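## Task

Pick up the C battery from the desk and place it inside the storage bin on the low shelf so that none of it rests across the bin's rim. At the end the bin must stand upright with nearly its whole footprint on the shelf, the low shelf must also stand upright, the gripper must have released the battery, and the robot must be standing level, neither toppled nor tilted. Failing any of these fails the task.

## Robot and tools

Robot: TidyBot++, a single-arm mobile robot. The base is 0.54 m long, 0.50 m wide and 0.38 m tall, on four driven casters. On top sits one seven-joint arm with a two-finger gripper. The shoulder is 0.12 m ahead of the base centre at 0.68 m height. Segments: upper arm 0.42 m, forearm 0.31 m, hand 0.31 m. The arm begins folded, hand pointing down, elbow up to 1.15 m high, hand up to 0.08 m beyond the base front. Cameras: base_camera (fixed on the base, looking forward and down) and wrist_camera (fisheye, looking along the hand).

Frames: the base frame has its origin on the floor below the base centre, x ahead, y to the left, z up, in metres. hand_pose and hand_target are reported in it; hand_pose is the point between the finger pads, its z axis runs along the fingers and the fingers close along its y axis. base_odometry uses the frame the base had at scene start; heading is in radians, left positive, -3.142 to 3.142, and it only counts wheel rotation, so slip shows as travel. base_tilt gives forward and right lean in degrees.

move: one action plus optional cameras and blocking.
- base: an object with any of translate_m (forward +, -2 to 2 m), strafe_m (left +, -2 to 2 m), rotate_rad (counter-clockwise from above +, -6.3 to 6.3). All are offsets from where the base currently is, measured along its axes when the command begins.
- joints: absolute angle targets by name. joint_1_rad turns the arm about vertical, positive is clockwise from above (opposite to heading). joint_2_rad shoulder, -2.249 to 2.249, 0 is upright, positive leans forward. joint_3_rad rolls the upper arm. joint_4_rad elbow, -2.579 to 2.579, negative bends forward when joint_3_rad is 3.14. joint_5_rad rolls the forearm. joint_6_rad wrist, -2.099 to 2.099. joint_7_rad rolls the hand; with the hand down, 1.57 makes the fingers open left-right. Joints 1, 3, 5, 7 are unbounded and take the shorter way; send under half a turn per step. gripper_pos 0 (open, gap about 85 mm) to 1 (closed, squeezing 100-150 N per finger). Tolerances: ±0.039 for joints 1-4, ±0.095 for 5-7, ±0.03 for the gripper.
- target: one list of seven numbers [x, y, z, qw, qx, qy, qz], an absolute hand pose in the base frame, metres then a unit quaternion. With target, joints may only contain gripper_pos.
- speeds: caps for this action only: translate_m and strafe_m 0.05 to 0.5 m/s (give it under one key when both are used), rotate_rad 0.1 to 1.57 rad/s.
- cameras: list of base_camera, wrist_camera or all; [] for none.
- blocking: true (default) returns once everything rests; false returns in about 0.5 s while motion continues.
An action lasts at most 15 s; base moves time out at 14 s.

wait(seconds 0 to 10, cameras) returns state and pictures without new commands. stop(cameras) brakes everything still moving. zoom_image(camera, region [x0, y0, x1, y1] pixels, at most 504 by 504) enlarges part of the latest image (base_camera is 644x364, wrist_camera 644x476). finished_scene(scene) ends the current scene irreversibly; the task must hold without the robot.

Result lines: move is done or the worst status. base_status, joint_status and hand_status show done, moving, off_target (resting short, maybe still pushing), not_followed (a check withheld the targets: joint command not followed, or pose unreachable for a target), contact_stop, time_out, torque_fault, limit_stop_at_motor_heat. An uncommanded stop, refused call or torque fault cancels the rest of that reply's calls. on_its_own lists unrequested behaviour. motor_effort gives percent of max torque with a bracketed peak. Motor temperatures are listed per joint; MOTOR HOT appears at 60 °C, and at 75 °C the arm goes limp for 30-60 s. ARM HIT signals a hard self or base contact. Gripper off_target means an object stopped the fingers; done at 1 means it is empty.

Practical order: look, drive near the desk, open the gripper, bring the hand above the item pointing down, descend, close, lift, drive to the low shelf, lower over the bin centre, open, retract, back away. A hand pointing down reaches at most about 0.94 m high, only near the base. After a target reports done the hand lies within about 3 cm; correct by adding the desired minus the read position to your last target. To keep a loaded hand still, resend hand_target, not hand_pose. Loads make the arm sag; correct rather than commanding the read angles. Targets low and forward close to the base may miss or hit the base.

Avoid: dropping or releasing moving objects, swinging loads fast, squeezing an item while pressing it on a surface, pushing furniture hard, driving while the arm is caught on something high (the robot may tip), reaching far out from folded near furniture, and torque faults. Someone may briefly nudge a loose object. Thinking time lets the simulation advance, so keep replies short.

Each tool is called after ">>>" by a JSON object that holds its "api" and its "payload", one argument or row to a line.

## Session

I'll start by getting the robot's state and camera images.

>>> {"api": "move", "payload": {
  "cameras": ["all"]
}}

Scene clock: 0.00 s.
Motor temperatures (°C): [27 29 29 26 33 40 36]
base_odometry: x=+0.000 y=+0.000 heading=+0.000
base_tilt: forward=-0.4 right=-0.9
base_status: not commanded
joint_positions: joint_1_rad=-0.016 joint_2_rad=-0.372 joint_3_rad=+3.191 joint_4_rad=-2.508 joint_5_rad=+0.010 joint_6_rad=-0.887 joint_7_rad=+1.571 gripper_pos=+0.000
joint_status: not commanded
motor_effort: joint_1_rad=+0 joint_2_rad=-1 joint_3_rad=-1 joint_4_rad=+15 joint_5_rad=-1 joint_6_rad=+1 joint_7_rad=+0
hand_pose: x=+0.2688 y=-0.0040 z=+0.5963 quat_wxyz=(-0.004, +0.998, -0.012, +0.059) (m; base frame)
hand_target: x=+0.2692 y=-0.0040 z=+0.5966 quat_wxyz=(-0.004, +0.998, -0.012, +0.059) (m; base frame)
hand_status: not commanded
pictures: base_camera, wrist_camera

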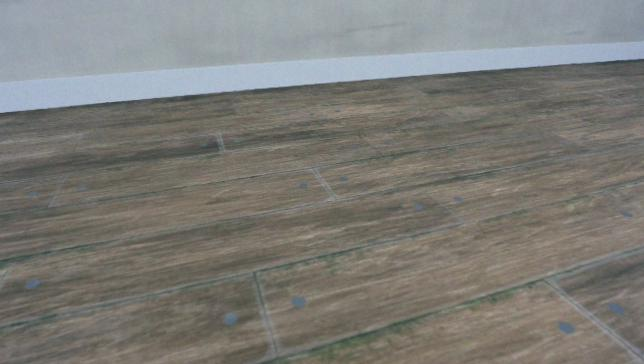

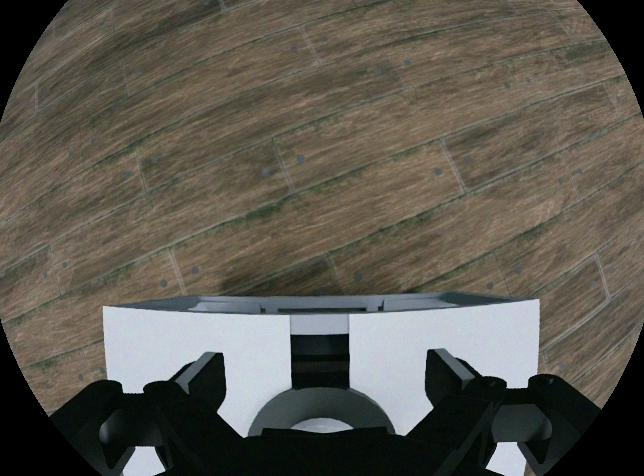

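>>> {"api": "move", "payload": {
  "joints": {"joint_6_rad": 0.35},
  "cameras": ["all"]
}}

Scene clock: 14.37 s.
Motor temperatures (°C): [27 29 29 26 33 40 36]
move: done
base_odometry: x=+0.000 y=+0.000 heading=+0.000
base_tilt: forward=-0.4 right=-0.9
base_status: not commanded
joint_positions: joint_1_rad=-0.016 joint_2_rad=-0.372 joint_3_rad=+3.191 joint_4_rad=-2.508 joint_5_rad=+0.010 joint_6_rad=+0.286 joint_7_rad=+1.571 gripper_pos=+0.000
joint_status: all done
motor_effort: joint_1_rad=-1(1) joint_2_rad=-6(6) joint_3_rad=-1(1) joint_4_rad=+19(21) joint_5_rad=-1(1) joint_6_rad=+9(9) joint_7_rad=-1(1)
hand_pose: x=+0.5312 y=-0.0126 z=+0.8196 quat_wxyz=(+0.004, +0.799, -0.013, +0.602) (m; base frame)
hand_target: x=+0.5362 y=-0.0129 z=+0.8391 quat_wxyz=(+0.004, +0.779, -0.013, +0.627) (m; base frame)
hand_status: not commanded
pictures: base_camera, wrist_camera
camera_calibration:
wrist_camera: T_world_to_cam=[[-0.0261039, -0.999413, -0.0221655, 0.0226209], [-0.249602, 0.0279869, -0.967944, 0.991535], [0.967997, -0.0197346, -0.250186, -0.181106], [0, 0, 0, 1]] pos_world=[0.423389, -0.00871641, 0.914942]

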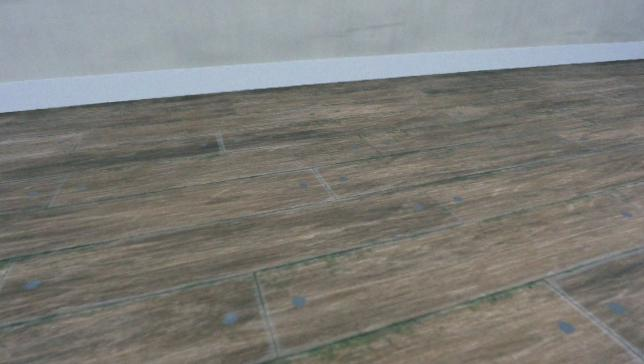

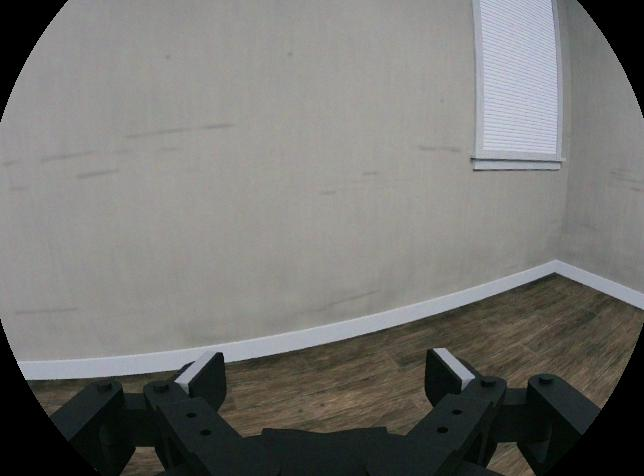

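>>> {"api": "move", "payload": {
  "joints": {"joint_1_rad": -1.5},
  "cameras": ["wrist_camera"]
}}

>>> {"api": "move", "payload": {
  "joints": {"joint_1_rad": -3.0},
  "cameras": ["wrist_camera"]
}}

>>> {"api": "move", "payload": {
  "joints": {"joint_1_rad": -4.5},
  "cameras": ["wrist_camera"]
}}

Scene clock: 21.30 s.
Motor temperatures (°C): [27 29 29 26 33 40 36]
move: done
base_odometry: x=+0.000 y=+0.000 heading=+0.000
base_tilt: forward=-0.4 right=-0.9
base_status: not commanded
joint_positions: joint_1_rad=-1.482 joint_2_rad=-0.372 joint_3_rad=+3.191 joint_4_rad=-2.508 joint_5_rad=+0.010 joint_6_rad=+0.287 joint_7_rad=+1.571 gripper_pos=+0.000
joint_status: all done
motor_effort: joint_1_rad=-1(2) joint_2_rad=-6(6) joint_3_rad=+0(2) joint_4_rad=+20(21) joint_5_rad=-1(1) joint_6_rad=+8(9) joint_7_rad=-1(2)
hand_pose: x=+0.1748 y=+0.4087 z=+0.8198 quat_wxyz=(-0.400, +0.602, +0.525, +0.450) (m; base frame)
hand_target: x=+0.1681 y=+0.4145 z=+0.8391 quat_wxyz=(-0.421, +0.583, +0.517, +0.465) (m; base frame)
hand_status: not commanded
pictures: wrist_camera
camera_calibration:
wrist_camera: T_world_to_cam=[[0.991149, -0.130903, -0.0220747, -0.0985589], [-0.0538662, -0.244596, -0.968128, 0.968392], [0.121332, 0.960748, -0.249482, -0.0809995], [0, 0, 0, 1]] pos_world=[0.159678, 0.301783, 0.915144]

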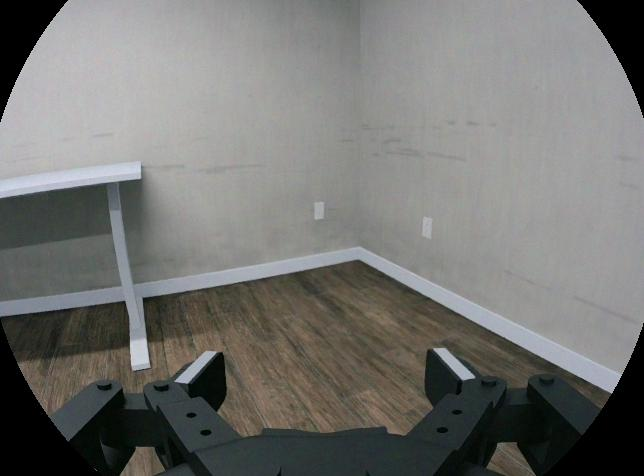

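Scene clock: 24.03 s.
Motor temperatures (°C): [27 29 29 26 33 40 36]
move: done
base_odometry: x=+0.000 y=+0.000 heading=+0.000
base_tilt: forward=-0.4 right=-0.9
base_status: not commanded
joint_positions: joint_1_rad=-2.982 joint_2_rad=-0.372 joint_3_rad=+3.191 joint_4_rad=-2.508 joint_5_rad=+0.010 joint_6_rad=+0.287 joint_7_rad=+1.571 gripper_pos=+0.000
joint_status: all done
motor_effort: joint_1_rad=+0(2) joint_2_rad=-6(6) joint_3_rad=-2(2) joint_4_rad=+20(21) joint_5_rad=-1(2) joint_6_rad=+9(9) joint_7_rad=-1(1)
hand_pose: x=-0.2847 y=+0.0847 z=+0.8198 quat_wxyz=(-0.599, +0.083, +0.794, +0.057) (m; base frame)
hand_target: x=-0.2910 y=+0.0783 z=+0.8391 quat_wxyz=(-0.625, +0.074, +0.776, +0.053) (m; base frame)
hand_status: not commanded
pictures: wrist_camera
camera_calibration:
wrist_camera: T_world_to_cam=[[0.200891, 0.979364, -0.0221179, -0.00442808], [0.240038, -0.0711022, -0.968156, 0.933412], [-0.94975, 0.189184, -0.249368, 0.046333], [0, 0, 0, 1]] pos_world=[-0.17916, 0.0619388, 0.915145]

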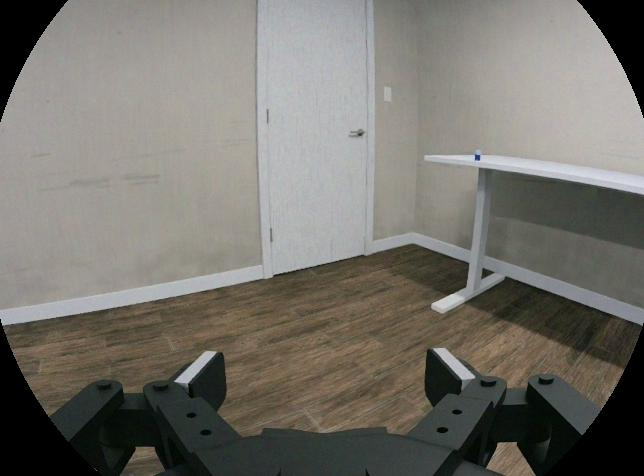

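Scene clock: 26.77 s.
Motor temperatures (°C): [27 29 29 26 33 40 36]
move: done
base_odometry: x=+0.000 y=+0.000 heading=+0.000
base_tilt: forward=-0.4 right=-0.9
base_status: not commanded
joint_positions: joint_1_rad=-4.482 joint_2_rad=-0.372 joint_3_rad=+3.191 joint_4_rad=-2.508 joint_5_rad=+0.010 joint_6_rad=+0.287 joint_7_rad=+1.571 gripper_pos=+0.000
joint_status: all done
motor_effort: joint_1_rad=-1(2) joint_2_rad=-5(6) joint_3_rad=-1(1) joint_4_rad=+20(21) joint_5_rad=-1(1) joint_6_rad=+8(9) joint_7_rad=+0(1)
hand_pose: x=+0.0060 y=-0.3967 z=+0.8198 quat_wxyz=(-0.477, -0.481, +0.638, -0.367) (m; base frame)
hand_target: x=+0.0119 y=-0.4034 z=+0.8391 quat_wxyz=(-0.494, -0.475, +0.618, -0.387) (m; base frame)
hand_status: not commanded
pictures: wrist_camera
camera_calibration:
wrist_camera: T_world_to_cam=[[-0.962717, 0.269605, -0.0220962, 0.133964], [0.0878486, 0.234344, -0.968176, 0.951518], [-0.255847, -0.934021, -0.249292, -0.0363126], [0, 0, 0, 1]] pos_world=[0.0360896, -0.293017, 0.915145]

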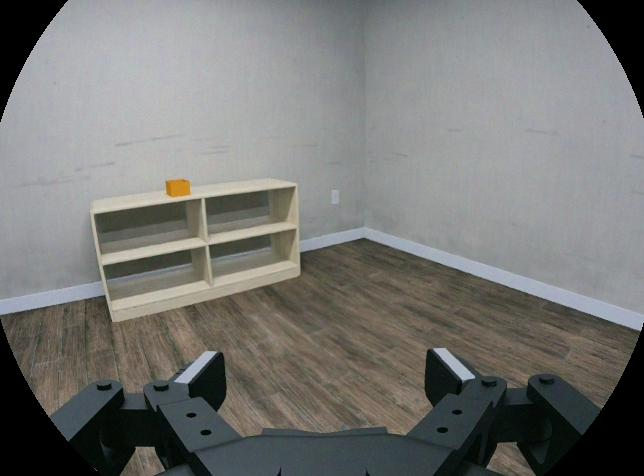

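>>> {"api": "zoom_image", "payload": {
  "camera": "wrist_camera",
  "region": [80, 140, 330, 340]
}}

>>> {"api": "move", "payload": {
  "joints": {"joint_1_rad": -2.6},
  "cameras": ["wrist_camera"]
}}

>>> {"api": "zoom_image", "payload": {
  "camera": "wrist_camera",
  "region": [200, 100, 500, 340]
}}

Scaled by 2.016.

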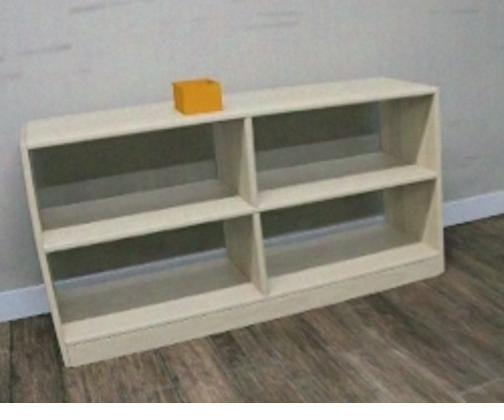

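Scene clock: 35.83 s.
Motor temperatures (°C): [27 29 29 26 33 40 36]
move: done
base_odometry: x=+0.000 y=+0.000 heading=+0.000
base_tilt: forward=-0.4 right=-0.9
base_status: not commanded
joint_positions: joint_1_rad=-2.618 joint_2_rad=-0.372 joint_3_rad=+3.191 joint_4_rad=-2.508 joint_5_rad=+0.010 joint_6_rad=+0.287 joint_7_rad=+1.571 gripper_pos=+0.000
joint_status: all done
motor_effort: joint_1_rad=-1(2) joint_2_rad=-6(6) joint_3_rad=+0(2) joint_4_rad=+19(20) joint_5_rad=-1(1) joint_6_rad=+9(9) joint_7_rad=-1(1)
hand_pose: x=-0.2283 y=+0.2226 z=+0.8199 quat_wxyz=(-0.579, +0.225, +0.766, +0.164) (m; base frame)
hand_target: x=-0.2282 y=+0.2318 z=+0.8391 quat_wxyz=(-0.602, +0.226, +0.745, +0.177) (m; base frame)
hand_status: not commanded
pictures: wrist_camera
camera_calibration:
wrist_camera: T_world_to_cam=[[0.535679, 0.844131, -0.022147, -0.044287], [0.19903, -0.151704, -0.96818, 0.938276], [-0.820631, 0.514226, -0.249272, 0.030913], [0, 0, 0, 1]] pos_world=[-0.137653, 0.163828, 0.915145]

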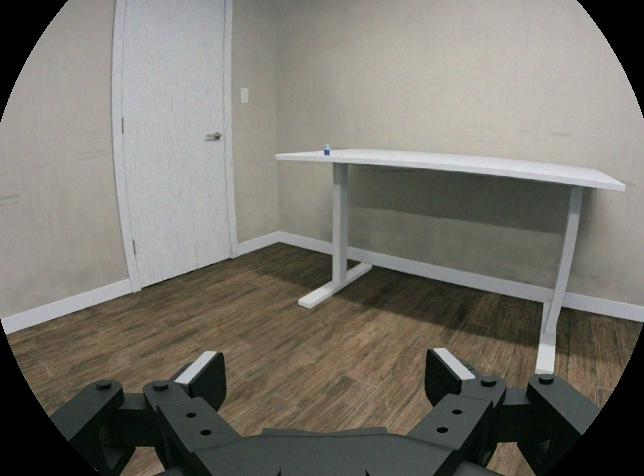

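Scaled by 1.680.

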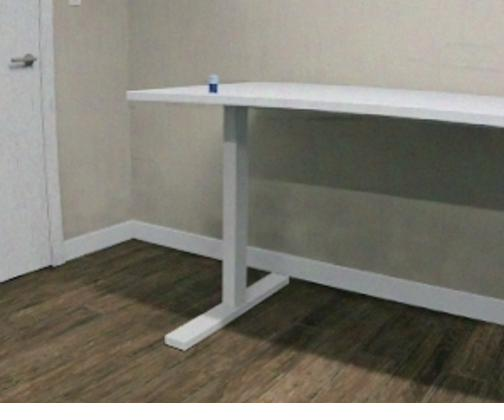

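>>> {"api": "move", "payload": {
  "base": {"translate_m": -1.174, "strafe_m": 0.115, "rotate_rad": 1.9},
  "joints": {"joint_1_rad": 0.0, "joint_2_rad": 0.0, "joint_3_rad": 3.1416, "joint_4_rad": -1.2, "joint_5_rad": 0.0, "joint_6_rad": -1.1, "joint_7_rad": 1.5708},
  "cameras": ["all"]
}}

Scene clock: 102.20 s.
Motor temperatures (°C): [27 29 29 26 33 41 36]
move: done
base_odometry: x=-1.174 y=+0.115 heading=+1.901
base_tilt: forward=-0.4 right=-1.0
base_status: done
joint_positions: joint_1_rad=-0.017 joint_2_rad=-0.010 joint_3_rad=+3.149 joint_4_rad=-1.222 joint_5_rad=+0.010 joint_6_rad=-1.039 joint_7_rad=+1.571 gripper_pos=+0.000
joint_status: all done
motor_effort: joint_1_rad=+0(3) joint_2_rad=-19(21) joint_3_rad=-1(3) joint_4_rad=+20(24) joint_5_rad=-1(3) joint_6_rad=+7(10) joint_7_rad=-1(2)
hand_pose: x=+0.6513 y=+0.0037 z=+1.0174 quat_wxyz=(+0.003, +0.902, +0.005, +0.431) (m; base frame)
hand_target: x=+0.6441 y=+0.0013 z=+1.0091 quat_wxyz=(+0.000, +0.913, +0.000, +0.409) (m; base frame)
hand_status: not commanded
pictures: base_camera, wrist_camera
camera_calibration:
wrist_camera: T_world_to_cam=[[-0.000326274, -0.999998, -0.00173284, 0.00878893], [-0.607331, 0.00157481, -0.794447, 1.26915], [0.794449, 0.000793199, -0.60733, 0.228854], [0, 0, 0, 1]] pos_world=[0.588987, 0.00660871, 1.14728]

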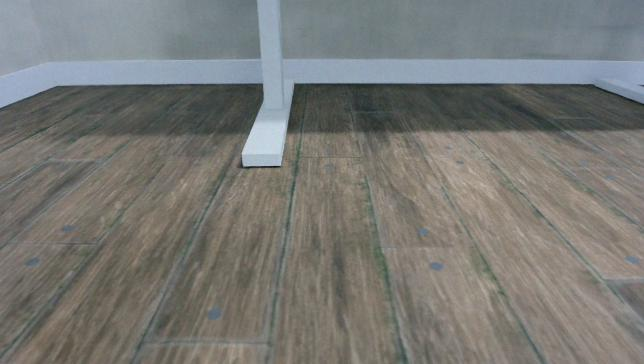

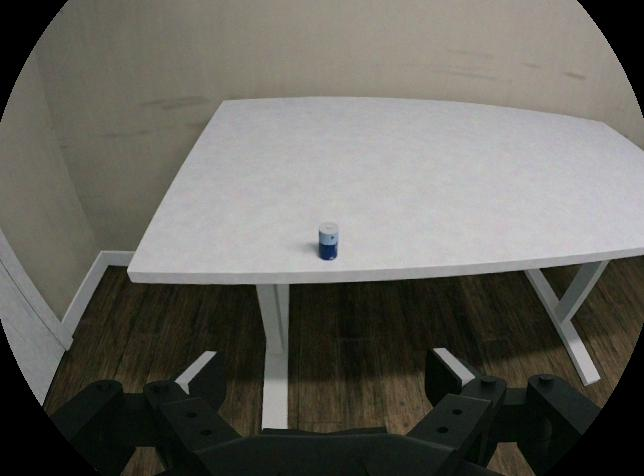

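>>> {"api": "zoom_image", "payload": {
  "camera": "wrist_camera",
  "region": [280, 190, 380, 290]
}}

Scaled by 5.040.

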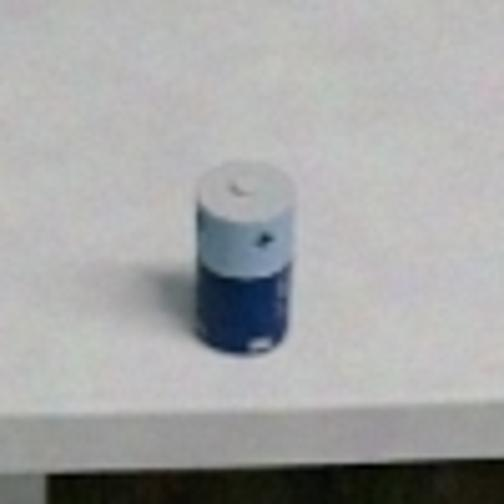

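>>> {"api": "move", "payload": {
  "joints": {"joint_1_rad": 0.0, "joint_2_rad": 0.23, "joint_3_rad": 3.1416, "joint_4_rad": -0.93, "joint_5_rad": 0.0, "joint_6_rad": -2.0, "joint_7_rad": 1.5708},
  "cameras": ["wrist_camera"]
}}

Scene clock: 131.93 s.
Motor temperatures (°C): [27 29 29 27 33 41 36]
move: done
base_odometry: x=-1.174 y=+0.115 heading=+1.901
base_tilt: forward=-0.4 right=-1.0
base_status: not commanded
joint_positions: joint_1_rad=-0.017 joint_2_rad=+0.219 joint_3_rad=+3.149 joint_4_rad=-0.951 joint_5_rad=+0.010 joint_6_rad=-1.935 joint_7_rad=+1.571 gripper_pos=+0.000
joint_status: all done
motor_effort: joint_1_rad=+0(1) joint_2_rad=-24(26) joint_3_rad=-1(2) joint_4_rad=+17(20) joint_5_rad=-1(2) joint_6_rad=+1(7) joint_7_rad=+0(2)
hand_pose: x=+0.5114 y=+0.0026 z=+0.9042 quat_wxyz=(+0.005, +1.000, +0.003, +0.019) (m; base frame)
hand_target: x=+0.4974 y=+0.0014 z=+0.9058 quat_wxyz=(+0.000, +1.000, +0.000, -0.009) (m; base frame)
hand_status: not commanded
pictures: wrist_camera
camera_calibration:
wrist_camera: T_world_to_cam=[[-0.00651457, -0.999945, 0.00826203, 0.00161112], [-0.997927, 0.00597197, -0.0640787, 0.633496], [0.0640258, -0.00866235, -0.997911, 0.997913], [0, 0, 0, 1]] pos_world=[0.568301, 0.00647208, 1.03641]

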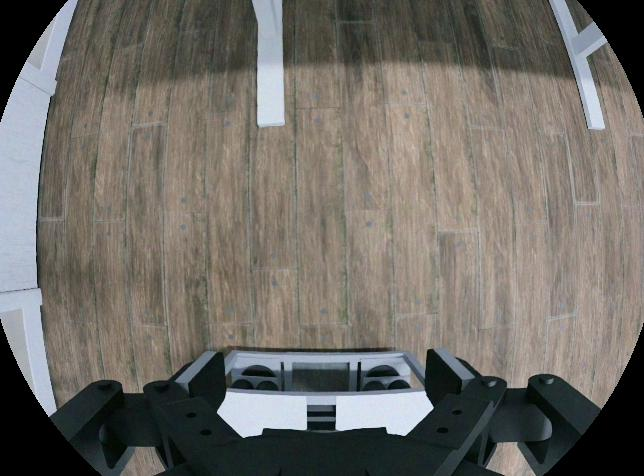

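>>> {"api": "move", "payload": {
  "base": {"translate_m": 0.4},
  "joints": {"joint_6_rad": -2.035},
  "speeds": {"translate_m": 0.3},
  "cameras": ["all"]
}}

Scene clock: 141.87 s.
Motor temperatures (°C): [27 29 29 27 33 41 36]
move: done
base_odometry: x=-1.304 y=+0.493 heading=+1.901
base_tilt: forward=-0.4 right=-0.9
base_status: done
joint_positions: joint_1_rad=-0.017 joint_2_rad=+0.226 joint_3_rad=+3.149 joint_4_rad=-0.949 joint_5_rad=+0.010 joint_6_rad=-1.984 joint_7_rad=+1.571 gripper_pos=+0.000
joint_status: all done
motor_effort: joint_1_rad=+0(1) joint_2_rad=-24(26) joint_3_rad=-1(2) joint_4_rad=+15(17) joint_5_rad=-1(1) joint_6_rad=+0(2) joint_7_rad=-1(1)
hand_pose: x=+0.4982 y=+0.0024 z=+0.9018 quat_wxyz=(+0.005, +1.000, +0.003, -0.009) (m; base frame)
hand_target: x=+0.4865 y=+0.0014 z=+0.9062 quat_wxyz=(+0.000, +1.000, +0.000, -0.027) (m; base frame)
hand_status: not commanded
pictures: base_camera, wrist_camera
camera_calibration:
wrist_camera: T_world_to_cam=[[-0.00706786, -0.999934, 0.00908214, 0.000880223], [-0.999926, 0.00697734, -0.00996007, 0.572446], [0.00989604, -0.00915187, -0.999909, 1.02516], [0, 0, 0, 1]] pos_world=[0.562265, 0.00626813, 1.03076]

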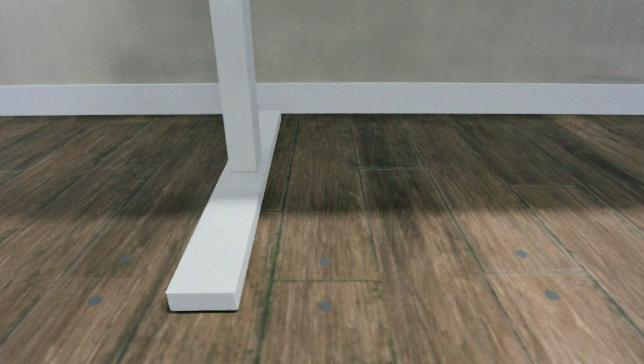

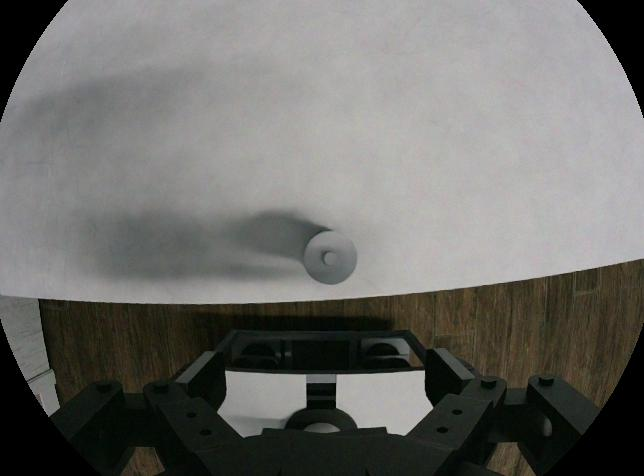

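>>> {"api": "zoom_image", "payload": {
  "camera": "wrist_camera",
  "region": [270, 200, 390, 320]
}}

Scaled by 4.200.

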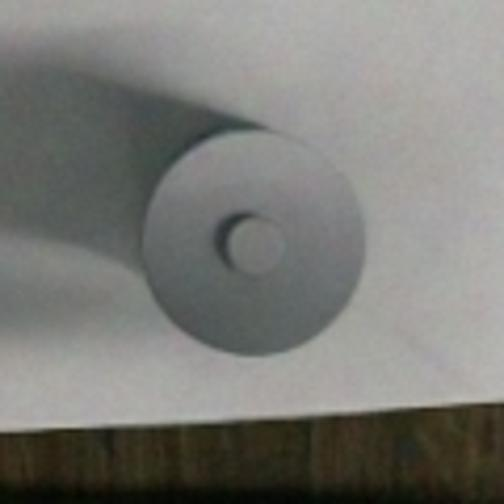

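>>> {"api": "move", "payload": {
  "base": {"translate_m": 0.045},
  "speeds": {"translate_m": 0.1},
  "cameras": ["wrist_camera"]
}}

Scene clock: 175.80 s.
Motor temperatures (°C): [27 29 29 27 33 40 36]
move: done
base_odometry: x=-1.319 y=+0.536 heading=+1.901
base_tilt: forward=-0.4 right=-1.0
base_status: done
joint_positions: joint_1_rad=-0.016 joint_2_rad=+0.225 joint_3_rad=+3.149 joint_4_rad=-0.948 joint_5_rad=+0.010 joint_6_rad=-1.984 joint_7_rad=+1.571 gripper_pos=+0.000
joint_status: not commanded
motor_effort: joint_1_rad=+0(1) joint_2_rad=-24(26) joint_3_rad=-1(2) joint_4_rad=+15(17) joint_5_rad=-1(1) joint_6_rad=+0(1) joint_7_rad=-2(2)
hand_pose: x=+0.4980 y=+0.0023 z=+0.9023 quat_wxyz=(+0.005, +1.000, +0.003, -0.008) (m; base frame)
hand_target: x=+0.4865 y=+0.0014 z=+0.9062 quat_wxyz=(+0.000, +1.000, +0.000, -0.027) (m; base frame)
hand_status: not commanded
pictures: wrist_camera
camera_calibration:
wrist_camera: T_world_to_cam=[[-0.00737784, -0.999932, 0.00906788, 0.000860948], [-0.999912, 0.00727739, -0.0110608, 0.573182], [0.010994, -0.00914869, -0.999898, 1.02503], [0, 0, 0, 1]] pos_world=[0.561869, 0.00606734, 1.03126]

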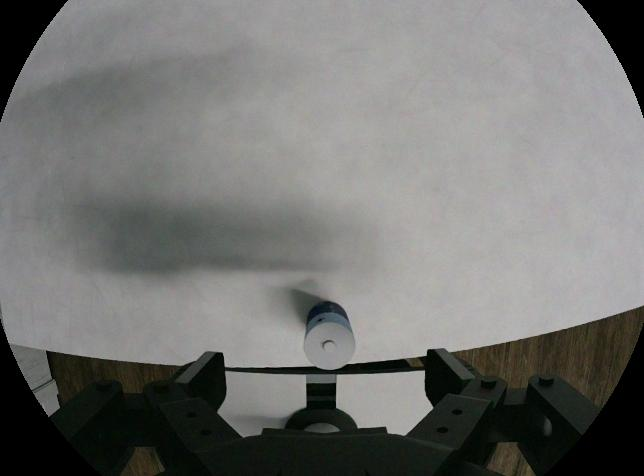

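>>> {"api": "move", "payload": {
  "joints": {"joint_2_rad": 0.2, "joint_4_rad": -1.115, "joint_6_rad": -1.8},
  "cameras": ["wrist_camera"]
}}

Scene clock: 187.27 s.
Motor temperatures (°C): [27 29 29 27 33 40 36]
move: done
base_odometry: x=-1.319 y=+0.536 heading=+1.901
base_tilt: forward=-0.4 right=-1.0
base_status: not commanded
joint_positions: joint_1_rad=-0.016 joint_2_rad=+0.206 joint_3_rad=+3.149 joint_4_rad=-1.101 joint_5_rad=+0.010 joint_6_rad=-1.861 joint_7_rad=+1.571 gripper_pos=+0.000
joint_status: all done
motor_effort: joint_1_rad=+0(1) joint_2_rad=-23(25) joint_3_rad=+0(2) joint_4_rad=+17(18) joint_5_rad=-1(1) joint_6_rad=+0(2) joint_7_rad=+0(1)
hand_pose: x=+0.5004 y=+0.0020 z=+0.8642 quat_wxyz=(+0.006, +1.000, +0.003, -0.014) (m; base frame)
hand_target: x=+0.5150 y=+0.0014 z=+0.8625 quat_wxyz=(+0.000, +1.000, +0.000, +0.013) (m; base frame)
hand_status: not commanded
pictures: wrist_camera
camera_calibration:
wrist_camera: T_world_to_cam=[[-0.00617839, -0.999936, 0.00946134, 0.0000746284], [-0.999981, 0.00618, 0.000141198, 0.565548], [-0.00019966, -0.00946029, -0.999955, 0.992556], [0, 0, 0, 1]] pos_world=[0.565736, 0.00596941, 0.992431]

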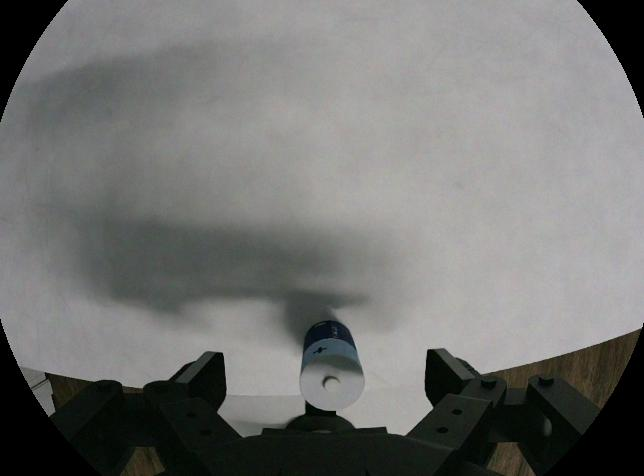

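>>> {"api": "move", "payload": {
  "joints": {"joint_2_rad": 0.157, "joint_4_rad": -1.268, "joint_6_rad": -1.664},
  "cameras": ["wrist_camera"]
}}

Scene clock: 197.73 s.
Motor temperatures (°C): [27 29 29 27 33 40 36]
move: done
base_odometry: x=-1.319 y=+0.536 heading=+1.901
base_tilt: forward=-0.4 right=-0.9
base_status: not commanded
joint_positions: joint_1_rad=-0.016 joint_2_rad=+0.164 joint_3_rad=+3.149 joint_4_rad=-1.253 joint_5_rad=+0.010 joint_6_rad=-1.729 joint_7_rad=+1.571 gripper_pos=+0.000
joint_status: all done
motor_effort: joint_1_rad=-1(1) joint_2_rad=-22(24) joint_3_rad=+0(2) joint_4_rad=+17(18) joint_5_rad=+0(1) joint_6_rad=+0(2) joint_7_rad=-1(1)
hand_pose: x=+0.4971 y=+0.0018 z=+0.8336 quat_wxyz=(+0.006, +1.000, +0.004, -0.002) (m; base frame)
hand_target: x=+0.5122 y=+0.0014 z=+0.8322 quat_wxyz=(+0.000, +1.000, +0.000, +0.026) (m; base frame)
hand_status: not commanded
pictures: wrist_camera
camera_calibration:
wrist_camera: T_world_to_cam=[[-0.00517858, -0.999946, 0.0090605, 0.0000430096], [-0.999744, 0.0049777, -0.0220548, 0.580664], [0.0220085, -0.0091724, -0.999716, 0.950755], [0, 0, 0, 1]] pos_world=[0.559591, 0.00587334, 0.963291]

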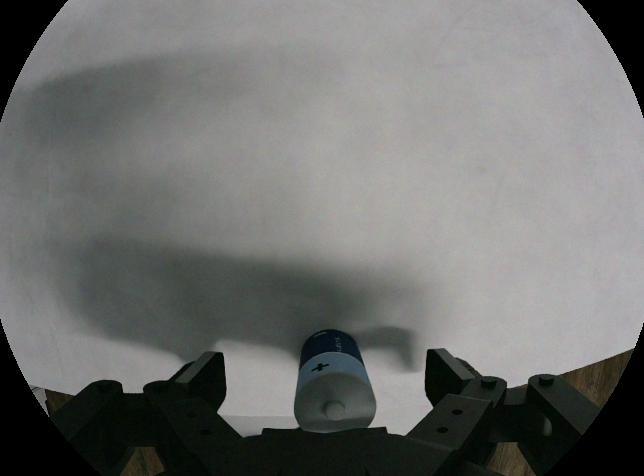

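>>> {"api": "move", "payload": {
  "joints": {"gripper_pos": 0.8},
  "cameras": ["wrist_camera"]
}}

Scene clock: 214.23 s.
Motor temperatures (°C): [27 29 29 27 33 40 36]
move: off_target
base_odometry: x=-1.319 y=+0.536 heading=+1.901
base_tilt: forward=-0.4 right=-1.0
base_status: not commanded
joint_positions: joint_1_rad=-0.016 joint_2_rad=+0.156 joint_3_rad=+3.149 joint_4_rad=-1.253 joint_5_rad=+0.009 joint_6_rad=-1.725 joint_7_rad=+1.571 gripper_pos=+0.737
joint_status: gripper_pos off_target (ended at +0.737, target +0.800)
motor_effort: joint_1_rad=-1(2) joint_2_rad=-21(23) joint_3_rad=-1(1) joint_4_rad=+16(18) joint_5_rad=+0(2) joint_6_rad=+1(1) joint_7_rad=+0(1)
hand_pose: x=+0.4970 y=+0.0019 z=+0.8366 quat_wxyz=(+0.005, +1.000, +0.004, +0.004) (m; base frame)
hand_target: x=+0.5122 y=+0.0014 z=+0.8322 quat_wxyz=(+0.000, +1.000, +0.000, +0.026) (m; base frame)
hand_status: not commanded
pictures: wrist_camera
camera_calibration:
wrist_camera: T_world_to_cam=[[-0.00525462, -0.999952, 0.00829908, 0.000681195], [-0.999411, 0.00496996, -0.0339569, 0.590401], [0.033914, -0.00847262, -0.999389, 0.947562], [0, 0, 0, 1]] pos_world=[0.557922, 0.00577523, 0.967025]

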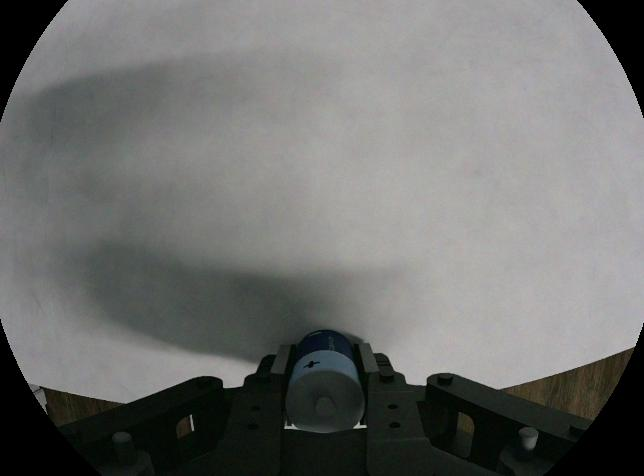

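>>> {"api": "move", "payload": {
  "joints": {"joint_2_rad": 0.23, "joint_4_rad": -0.93, "joint_6_rad": -2.035},
  "cameras": ["wrist_camera"]
}}

Scene clock: 227.43 s.
Motor temperatures (°C): [27 29 29 27 33 40 36]
move: done
base_odometry: x=-1.319 y=+0.536 heading=+1.901
base_tilt: forward=-0.4 right=-1.0
base_status: not commanded
joint_positions: joint_1_rad=-0.016 joint_2_rad=+0.213 joint_3_rad=+3.149 joint_4_rad=-0.951 joint_5_rad=+0.009 joint_6_rad=-1.970 joint_7_rad=+1.571 gripper_pos=+0.737
joint_status: all done
motor_effort: joint_1_rad=+0(1) joint_2_rad=-23(25) joint_3_rad=-1(2) joint_4_rad=+17(19) joint_5_rad=-1(1) joint_6_rad=+1(2) joint_7_rad=+0(2)
hand_pose: x=+0.4991 y=+0.0023 z=+0.9059 quat_wxyz=(+0.005, +1.000, +0.003, +0.003) (m; base frame)
hand_target: x=+0.4865 y=+0.0014 z=+0.9062 quat_wxyz=(+0.000, +1.000, +0.000, -0.027) (m; base frame)
hand_status: not commanded
pictures: wrist_camera
camera_calibration:
wrist_camera: T_world_to_cam=[[-0.00734173, -0.999941, 0.00800793, 0.00188267], [-0.999405, 0.00706742, -0.0337615, 0.594639], [0.0337029, -0.00825104, -0.999398, 1.01688], [0, 0, 0, 1]] pos_world=[0.560027, 0.00607029, 1.03633]

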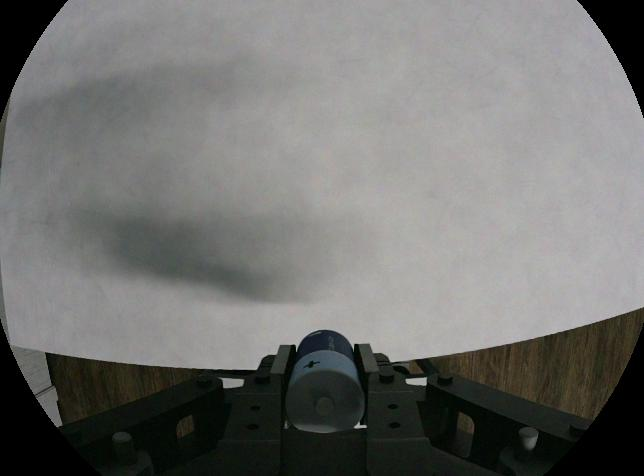

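>>> {"api": "move", "payload": {
  "base": {"translate_m": -1.2, "strafe_m": -0.35, "rotate_rad": -3.15},
  "speeds": {"rotate_rad": 1.2},
  "joints": {"joint_1_rad": 0.0, "joint_2_rad": 0.0, "joint_4_rad": -1.2, "joint_6_rad": -1.1},
  "cameras": ["all"]
}}

Scene clock: 250.77 s.
Motor temperatures (°C): [27 29 29 27 33 40 36]
move: done
base_odometry: x=-0.598 y=-0.486 heading=-1.248
base_tilt: forward=-0.4 right=-0.9
base_status: done
joint_positions: joint_1_rad=-0.004 joint_2_rad=+0.006 joint_3_rad=+3.144 joint_4_rad=-1.190 joint_5_rad=+0.009 joint_6_rad=-1.162 joint_7_rad=+1.571 gripper_pos=+0.737
joint_status: all done
motor_effort: joint_1_rad=-1(4) joint_2_rad=-20(29) joint_3_rad=+0(4) joint_4_rad=+20(22) joint_5_rad=-1(2) joint_6_rad=+7(7) joint_7_rad=+0(2)
hand_pose: x=+0.6338 y=-0.0006 z=+0.9972 quat_wxyz=(+0.004, +0.924, +0.001, +0.382) (m; base frame)
hand_target: x=+0.6441 y=+0.0014 z=+1.0091 quat_wxyz=(+0.000, +0.913, +0.000, +0.408) (m; base frame)
hand_status: not commanded
pictures: base_camera, wrist_camera
camera_calibration:
wrist_camera: T_world_to_cam=[[-0.00936572, -0.999955, -0.00136865, 0.00981308], [-0.68876, 0.00744327, -0.724951, 1.22484], [0.724929, -0.00584702, -0.688799, 0.355718], [0, 0, 0, 1]] pos_world=[0.585845, 0.00277569, 1.13298]

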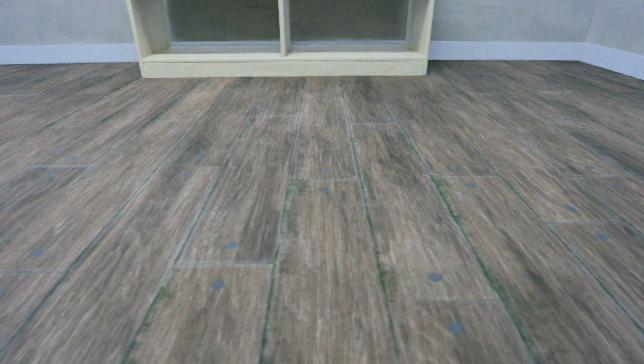

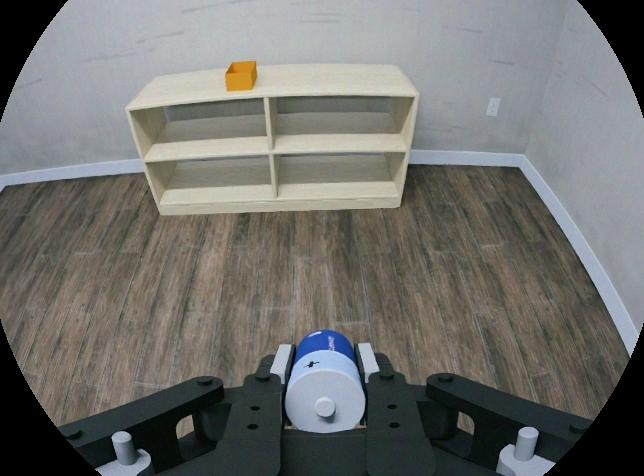

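>>> {"api": "zoom_image", "payload": {
  "camera": "wrist_camera",
  "region": [190, 40, 290, 130]
}}

Scaled by 5.040.

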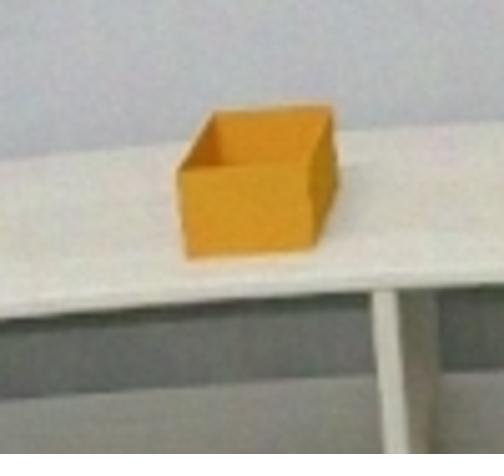

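>>> {"api": "move", "payload": {
  "base": {"translate_m": 1.35, "strafe_m": 0.312, "rotate_rad": 0.03},
  "joints": {"joint_1_rad": 0.0, "joint_2_rad": 0.23, "joint_3_rad": 3.1416, "joint_4_rad": -0.93, "joint_5_rad": 0.0, "joint_6_rad": -2.035},
  "cameras": ["all"]
}}

Scene clock: 297.67 s.
Motor temperatures (°C): [27 29 29 27 33 41 36]
move: done
base_odometry: x=+0.125 y=-1.667 heading=-1.219
base_tilt: forward=-0.4 right=-1.0
base_status: done
joint_positions: joint_1_rad=-0.003 joint_2_rad=+0.228 joint_3_rad=+3.140 joint_4_rad=-0.951 joint_5_rad=+0.009 joint_6_rad=-1.975 joint_7_rad=+1.571 gripper_pos=+0.737
joint_status: all done
motor_effort: joint_1_rad=-1(3) joint_2_rad=-25(28) joint_3_rad=-1(4) joint_4_rad=+16(21) joint_5_rad=-1(2) joint_6_rad=+0(7) joint_7_rad=+1(2)
hand_pose: x=+0.5008 y=+0.0005 z=+0.9003 quat_wxyz=(+0.004, +1.000, +0.001, -0.006) (m; base frame)
hand_target: x=+0.4865 y=+0.0014 z=+0.9062 quat_wxyz=(+0.000, +1.000, +0.000, -0.027) (m; base frame)
hand_status: not commanded
pictures: base_camera, wrist_camera
camera_calibration:
wrist_camera: T_world_to_cam=[[-0.0109404, -0.99992, 0.00635923, 0.00339256], [-0.999842, 0.0108502, -0.0140462, 0.578718], [0.0139761, -0.0065119, -0.999881, 1.02149], [0, 0, 0, 1]] pos_world=[0.564388, 0.00376491, 1.02948]

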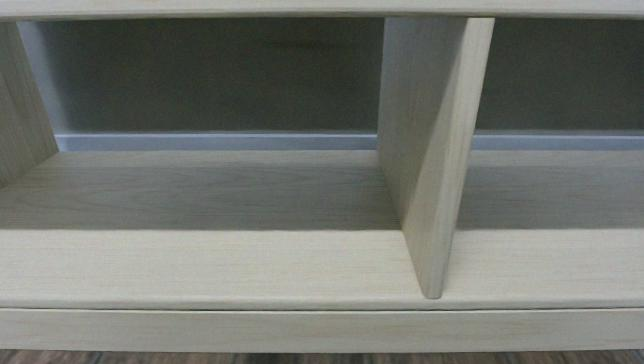

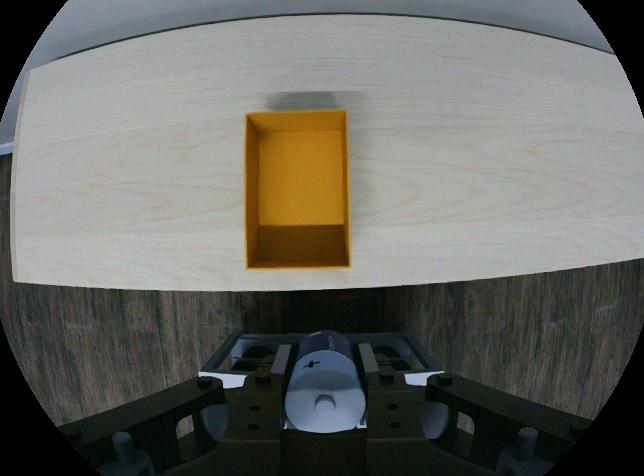

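>>> {"api": "move", "payload": {
  "base": {"translate_m": 0.05, "strafe_m": 0.026},
  "speeds": {"translate_m": 0.1},
  "joints": {"joint_2_rad": 0.295, "joint_4_rad": -1.213, "joint_6_rad": -1.589, "joint_7_rad": 0.0},
  "cameras": ["wrist_camera"]
}}

Scene clock: 339.07 s.
Motor temperatures (°C): [27 30 28 27 33 40 36]
move: done
base_odometry: x=+0.167 y=-1.706 heading=-1.219
base_tilt: forward=-0.4 right=-0.9
base_status: done
joint_positions: joint_1_rad=-0.003 joint_2_rad=+0.285 joint_3_rad=+3.140 joint_4_rad=-1.202 joint_5_rad=+0.009 joint_6_rad=-1.652 joint_7_rad=+0.060 gripper_pos=+0.737
joint_status: all done
motor_effort: joint_1_rad=+0(3) joint_2_rad=-28(29) joint_3_rad=-1(3) joint_4_rad=+17(19) joint_5_rad=-1(2) joint_6_rad=+1(1) joint_7_rad=-1(2)
hand_pose: x=+0.5513 y=+0.0005 z=+0.8006 quat_wxyz=(+0.002, +0.729, -0.684, +0.004) (m; base frame)
hand_target: x=+0.5689 y=+0.0014 z=+0.7931 quat_wxyz=(-0.016, +0.707, -0.707, +0.016) (m; base frame)
hand_status: not commanded
pictures: wrist_camera
camera_calibration:
wrist_camera: T_world_to_cam=[[-0.998663, -0.0515478, -0.0039198, 0.556971], [-0.0513751, 0.998038, -0.0357901, 0.121778], [0.00575701, -0.0355409, -0.999352, 0.925227], [0, 0, 0, 1]] pos_world=[0.557156, -0.0599455, 0.931168]

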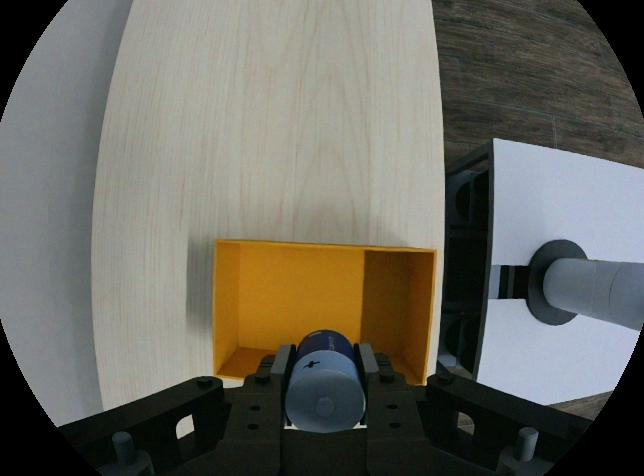

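>>> {"api": "move", "payload": {
  "joints": {"joint_2_rad": 0.351, "joint_4_rad": -1.6, "joint_6_rad": -1.149, "joint_7_rad": -0.06},
  "cameras": ["wrist_camera"]
}}

Scene clock: 367.77 s.
Motor temperatures (°C): [27 30 28 27 33 40 36]
move: done
base_odometry: x=+0.167 y=-1.706 heading=-1.219
base_tilt: forward=-0.4 right=-1.0
base_status: not commanded
joint_positions: joint_1_rad=-0.003 joint_2_rad=+0.341 joint_3_rad=+3.140 joint_4_rad=-1.588 joint_5_rad=+0.009 joint_6_rad=-1.213 joint_7_rad=-0.002 gripper_pos=+0.737
joint_status: all done
motor_effort: joint_1_rad=+0(1) joint_2_rad=-28(31) joint_3_rad=-1(2) joint_4_rad=+17(18) joint_5_rad=+0(1) joint_6_rad=+0(1) joint_7_rad=+0(2)
hand_pose: x=+0.5541 y=+0.0007 z=+0.6568 quat_wxyz=(+0.003, +0.709, -0.705, +0.003) (m; base frame)
hand_target: x=+0.5685 y=+0.0014 z=+0.6492 quat_wxyz=(-0.015, +0.685, -0.728, +0.014) (m; base frame)
hand_status: not commanded
pictures: wrist_camera
camera_calibration:
wrist_camera: T_world_to_cam=[[-0.999977, 0.00650962, -0.00177367, 0.558372], [0.00656771, 0.999366, -0.0349982, 0.0838907], [0.00154472, -0.035009, -0.999386, 0.783915], [0, 0, 0, 1]] pos_world=[0.556598, -0.0600282, 0.78736]

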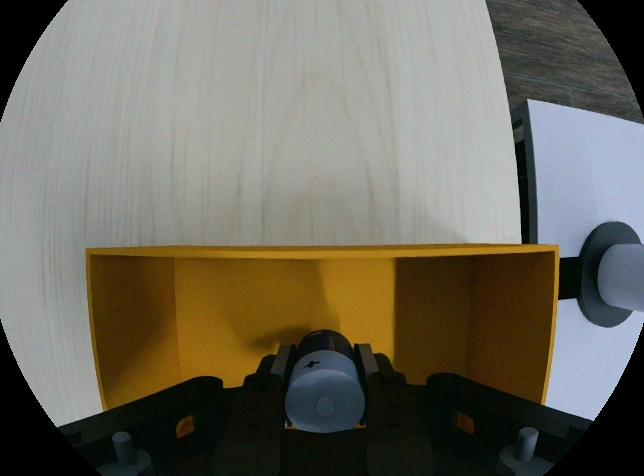

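>>> {"api": "move", "payload": {
  "joints": {"joint_2_rad": 0.374, "joint_4_rad": -1.647, "joint_6_rad": -1.08},
  "cameras": ["wrist_camera"]
}}

Scene clock: 382.30 s.
Motor temperatures (°C): [27 30 28 27 33 40 36]
move: done
base_odometry: x=+0.167 y=-1.706 heading=-1.219
base_tilt: forward=-0.4 right=-1.0
base_status: not commanded
joint_positions: joint_1_rad=-0.003 joint_2_rad=+0.355 joint_3_rad=+3.140 joint_4_rad=-1.635 joint_5_rad=+0.009 joint_6_rad=-1.141 joint_7_rad=-0.002 gripper_pos=+0.737
joint_status: all done
motor_effort: joint_1_rad=+0(1) joint_2_rad=-28(29) joint_3_rad=-1(2) joint_4_rad=+16(18) joint_5_rad=-1(1) joint_6_rad=+1(2) joint_7_rad=-1(1)
hand_pose: x=+0.5558 y=+0.0008 z=+0.6372 quat_wxyz=(-0.001, +0.709, -0.705, +0.007) (m; base frame)
hand_target: x=+0.5684 y=+0.0014 z=+0.6256 quat_wxyz=(-0.015, +0.685, -0.728, +0.014) (m; base frame)
hand_status: not commanded
pictures: wrist_camera
camera_calibration:
wrist_camera: T_world_to_cam=[[-0.999895, 0.00630286, -0.0130742, 0.567183], [0.00675233, 0.999378, -0.034624, 0.0828102], [0.0128478, -0.0347087, -0.999315, 0.75793], [0, 0, 0, 1]] pos_world=[0.556827, -0.0600268, 0.767694]

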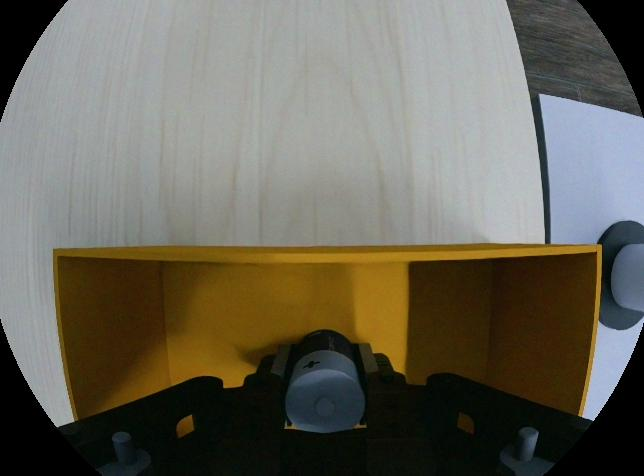

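>>> {"api": "move", "payload": {
  "joints": {"gripper_pos": 0.5},
  "cameras": ["wrist_camera"]
}}

Scene clock: 394.77 s.
Motor temperatures (°C): [27 30 28 26 33 40 36]
move: done
base_odometry: x=+0.167 y=-1.706 heading=-1.219
base_tilt: forward=-0.4 right=-1.0
base_status: not commanded
joint_positions: joint_1_rad=-0.003 joint_2_rad=+0.360 joint_3_rad=+3.140 joint_4_rad=-1.635 joint_5_rad=+0.009 joint_6_rad=-1.140 joint_7_rad=-0.002 gripper_pos=+0.500
joint_status: all done
motor_effort: joint_1_rad=-1(1) joint_2_rad=-29(29) joint_3_rad=-1(2) joint_4_rad=+16(16) joint_5_rad=-1(1) joint_6_rad=+1(1) joint_7_rad=-1(1)
hand_pose: x=+0.5557 y=+0.0008 z=+0.6348 quat_wxyz=(+0.000, +0.709, -0.705, +0.005) (m; base frame)
hand_target: x=+0.5684 y=+0.0014 z=+0.6256 quat_wxyz=(-0.015, +0.685, -0.728, +0.014) (m; base frame)
hand_status: not commanded
pictures: wrist_camera
camera_calibration:
wrist_camera: T_world_to_cam=[[-0.999943, 0.00630102, -0.00866895, 0.564296], [0.00659787, 0.999378, -0.0346522, 0.0828309], [0.00844521, -0.0347074, -0.999362, 0.758002], [0, 0, 0, 1]] pos_world=[0.557316, -0.0600268, 0.76528]

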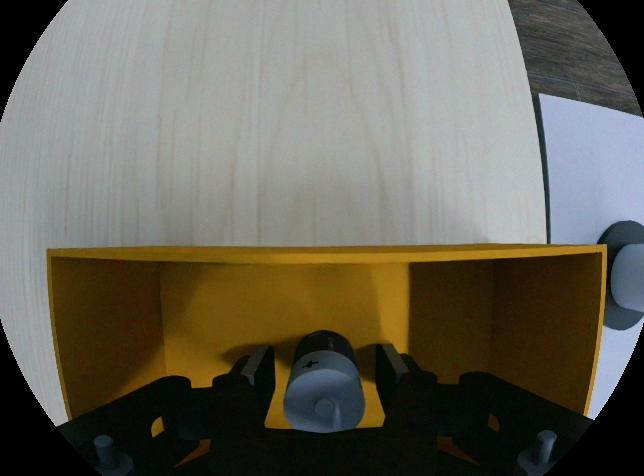

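>>> {"api": "move", "payload": {
  "joints": {"joint_2_rad": 0.306, "joint_4_rad": -1.47, "joint_6_rad": -1.398},
  "cameras": ["wrist_camera"]
}}

Scene clock: 408.97 s.
Motor temperatures (°C): [27 30 28 26 33 40 36]
move: done
base_odometry: x=+0.167 y=-1.706 heading=-1.219
base_tilt: forward=-0.4 right=-1.0
base_status: not commanded
joint_positions: joint_1_rad=-0.003 joint_2_rad=+0.299 joint_3_rad=+3.140 joint_4_rad=-1.485 joint_5_rad=+0.009 joint_6_rad=-1.335 joint_7_rad=-0.002 gripper_pos=+0.500
joint_status: all done
motor_effort: joint_1_rad=-1(1) joint_2_rad=-27(31) joint_3_rad=-1(2) joint_4_rad=+17(18) joint_5_rad=-1(1) joint_6_rad=+0(2) joint_7_rad=+0(2)
hand_pose: x=+0.5573 y=+0.0006 z=+0.7060 quat_wxyz=(-0.005, +0.709, -0.705, +0.011) (m; base frame)
hand_target: x=+0.5434 y=+0.0014 z=+0.7078 quat_wxyz=(+0.012, +0.685, -0.728, -0.011) (m; base frame)
hand_status: not commanded
pictures: wrist_camera
camera_calibration:
wrist_camera: T_world_to_cam=[[-0.999663, 0.00806892, -0.0246717, 0.577687], [0.00893238, 0.999344, -0.0350906, 0.0844756], [0.0243724, -0.0352991, -0.99908, 0.82007], [0, 0, 0, 1]] pos_world=[0.556751, -0.0601337, 0.836532]

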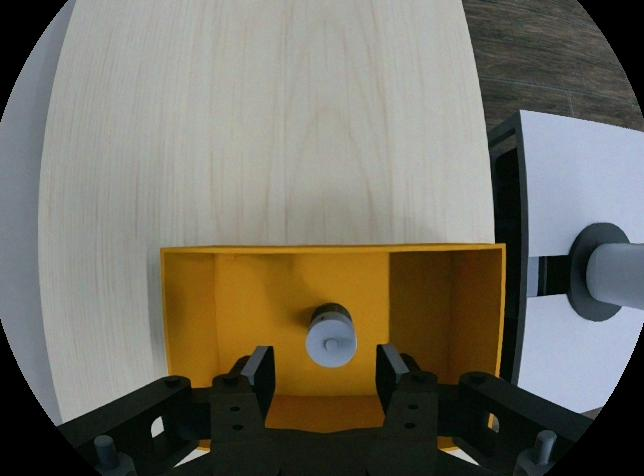

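>>> {"api": "move", "payload": {
  "joints": {"joint_2_rad": 0.28, "joint_4_rad": -1.18, "joint_6_rad": -1.72},
  "cameras": []
}}

>>> {"api": "move", "payload": {
  "base": {"translate_m": -0.4},
  "joints": {"joint_2_rad": 0.0, "joint_4_rad": -1.2, "joint_6_rad": -1.1, "joint_7_rad": 1.5708, "gripper_pos": 0.0},
  "cameras": ["wrist_camera"]
}}

Scene clock: 415.13 s.
Motor temperatures (°C): [27 30 28 26 33 40 36]
move: done
base_odometry: x=+0.167 y=-1.706 heading=-1.219
base_tilt: forward=-0.4 right=-1.0
base_status: not commanded
joint_positions: joint_1_rad=-0.003 joint_2_rad=+0.278 joint_3_rad=+3.140 joint_4_rad=-1.198 joint_5_rad=+0.009 joint_6_rad=-1.656 joint_7_rad=-0.002 gripper_pos=+0.500
joint_status: all done
motor_effort: joint_1_rad=-1(1) joint_2_rad=-27(29) joint_3_rad=+0(2) joint_4_rad=+18(19) joint_5_rad=-1(1) joint_6_rad=+0(2) joint_7_rad=+0(1)
hand_pose: x=+0.5504 y=+0.0005 z=+0.8047 quat_wxyz=(+0.000, +0.708, -0.707, +0.006) (m; base frame)
hand_target: x=+0.5358 y=+0.0014 z=+0.8099 quat_wxyz=(+0.014, +0.685, -0.728, -0.013) (m; base frame)
hand_status: not commanded
pictures: none
No camera images: "cameras" was empty.

Scene clock: 417.40 s.
Motor temperatures (°C): [27 30 28 26 33 40 36]
move: done
base_odometry: x=+0.029 y=-1.330 heading=-1.219
base_tilt: forward=-0.4 right=-1.0
base_status: done
joint_positions: joint_1_rad=-0.003 joint_2_rad=-0.009 joint_3_rad=+3.140 joint_4_rad=-1.198 joint_5_rad=+0.009 joint_6_rad=-1.165 joint_7_rad=+1.511 gripper_pos=+0.000
joint_status: all done
motor_effort: joint_1_rad=+0(2) joint_2_rad=-19(33) joint_3_rad=-1(2) joint_4_rad=+20(21) joint_5_rad=-1(1) joint_6_rad=+6(7) joint_7_rad=+0(2)
hand_pose: x=+0.6275 y=+0.0011 z=+1.0002 quat_wxyz=(-0.008, +0.923, -0.025, +0.384) (m; base frame)
hand_target: x=+0.6441 y=+0.0014 z=+1.0091 quat_wxyz=(+0.000, +0.913, +0.000, +0.408) (m; base frame)
hand_status: not commanded
pictures: wrist_camera
camera_calibration:
wrist_camera: T_world_to_cam=[[-0.0480667, -0.997883, -0.0438074, 0.0783063], [-0.684163, 0.0648462, -0.726441, 1.22117], [0.727744, -0.0049462, -0.685831, 0.357654], [0, 0, 0, 1]] pos_world=[0.578961, 0.000721391, 1.13583]

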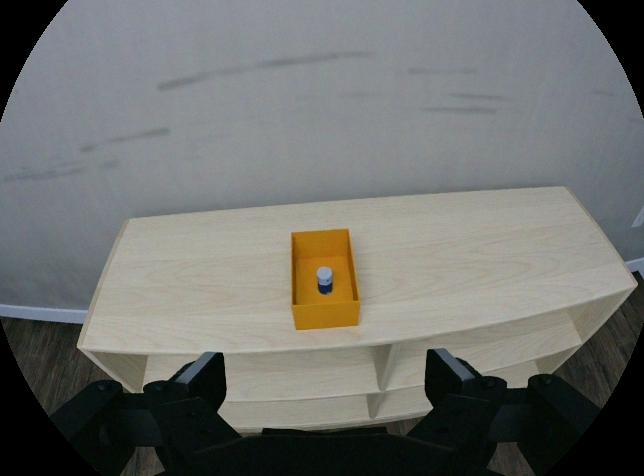

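>>> {"api": "finished_scene", "payload": {
  "scene": 1
}}

The scene is finished: the task was done.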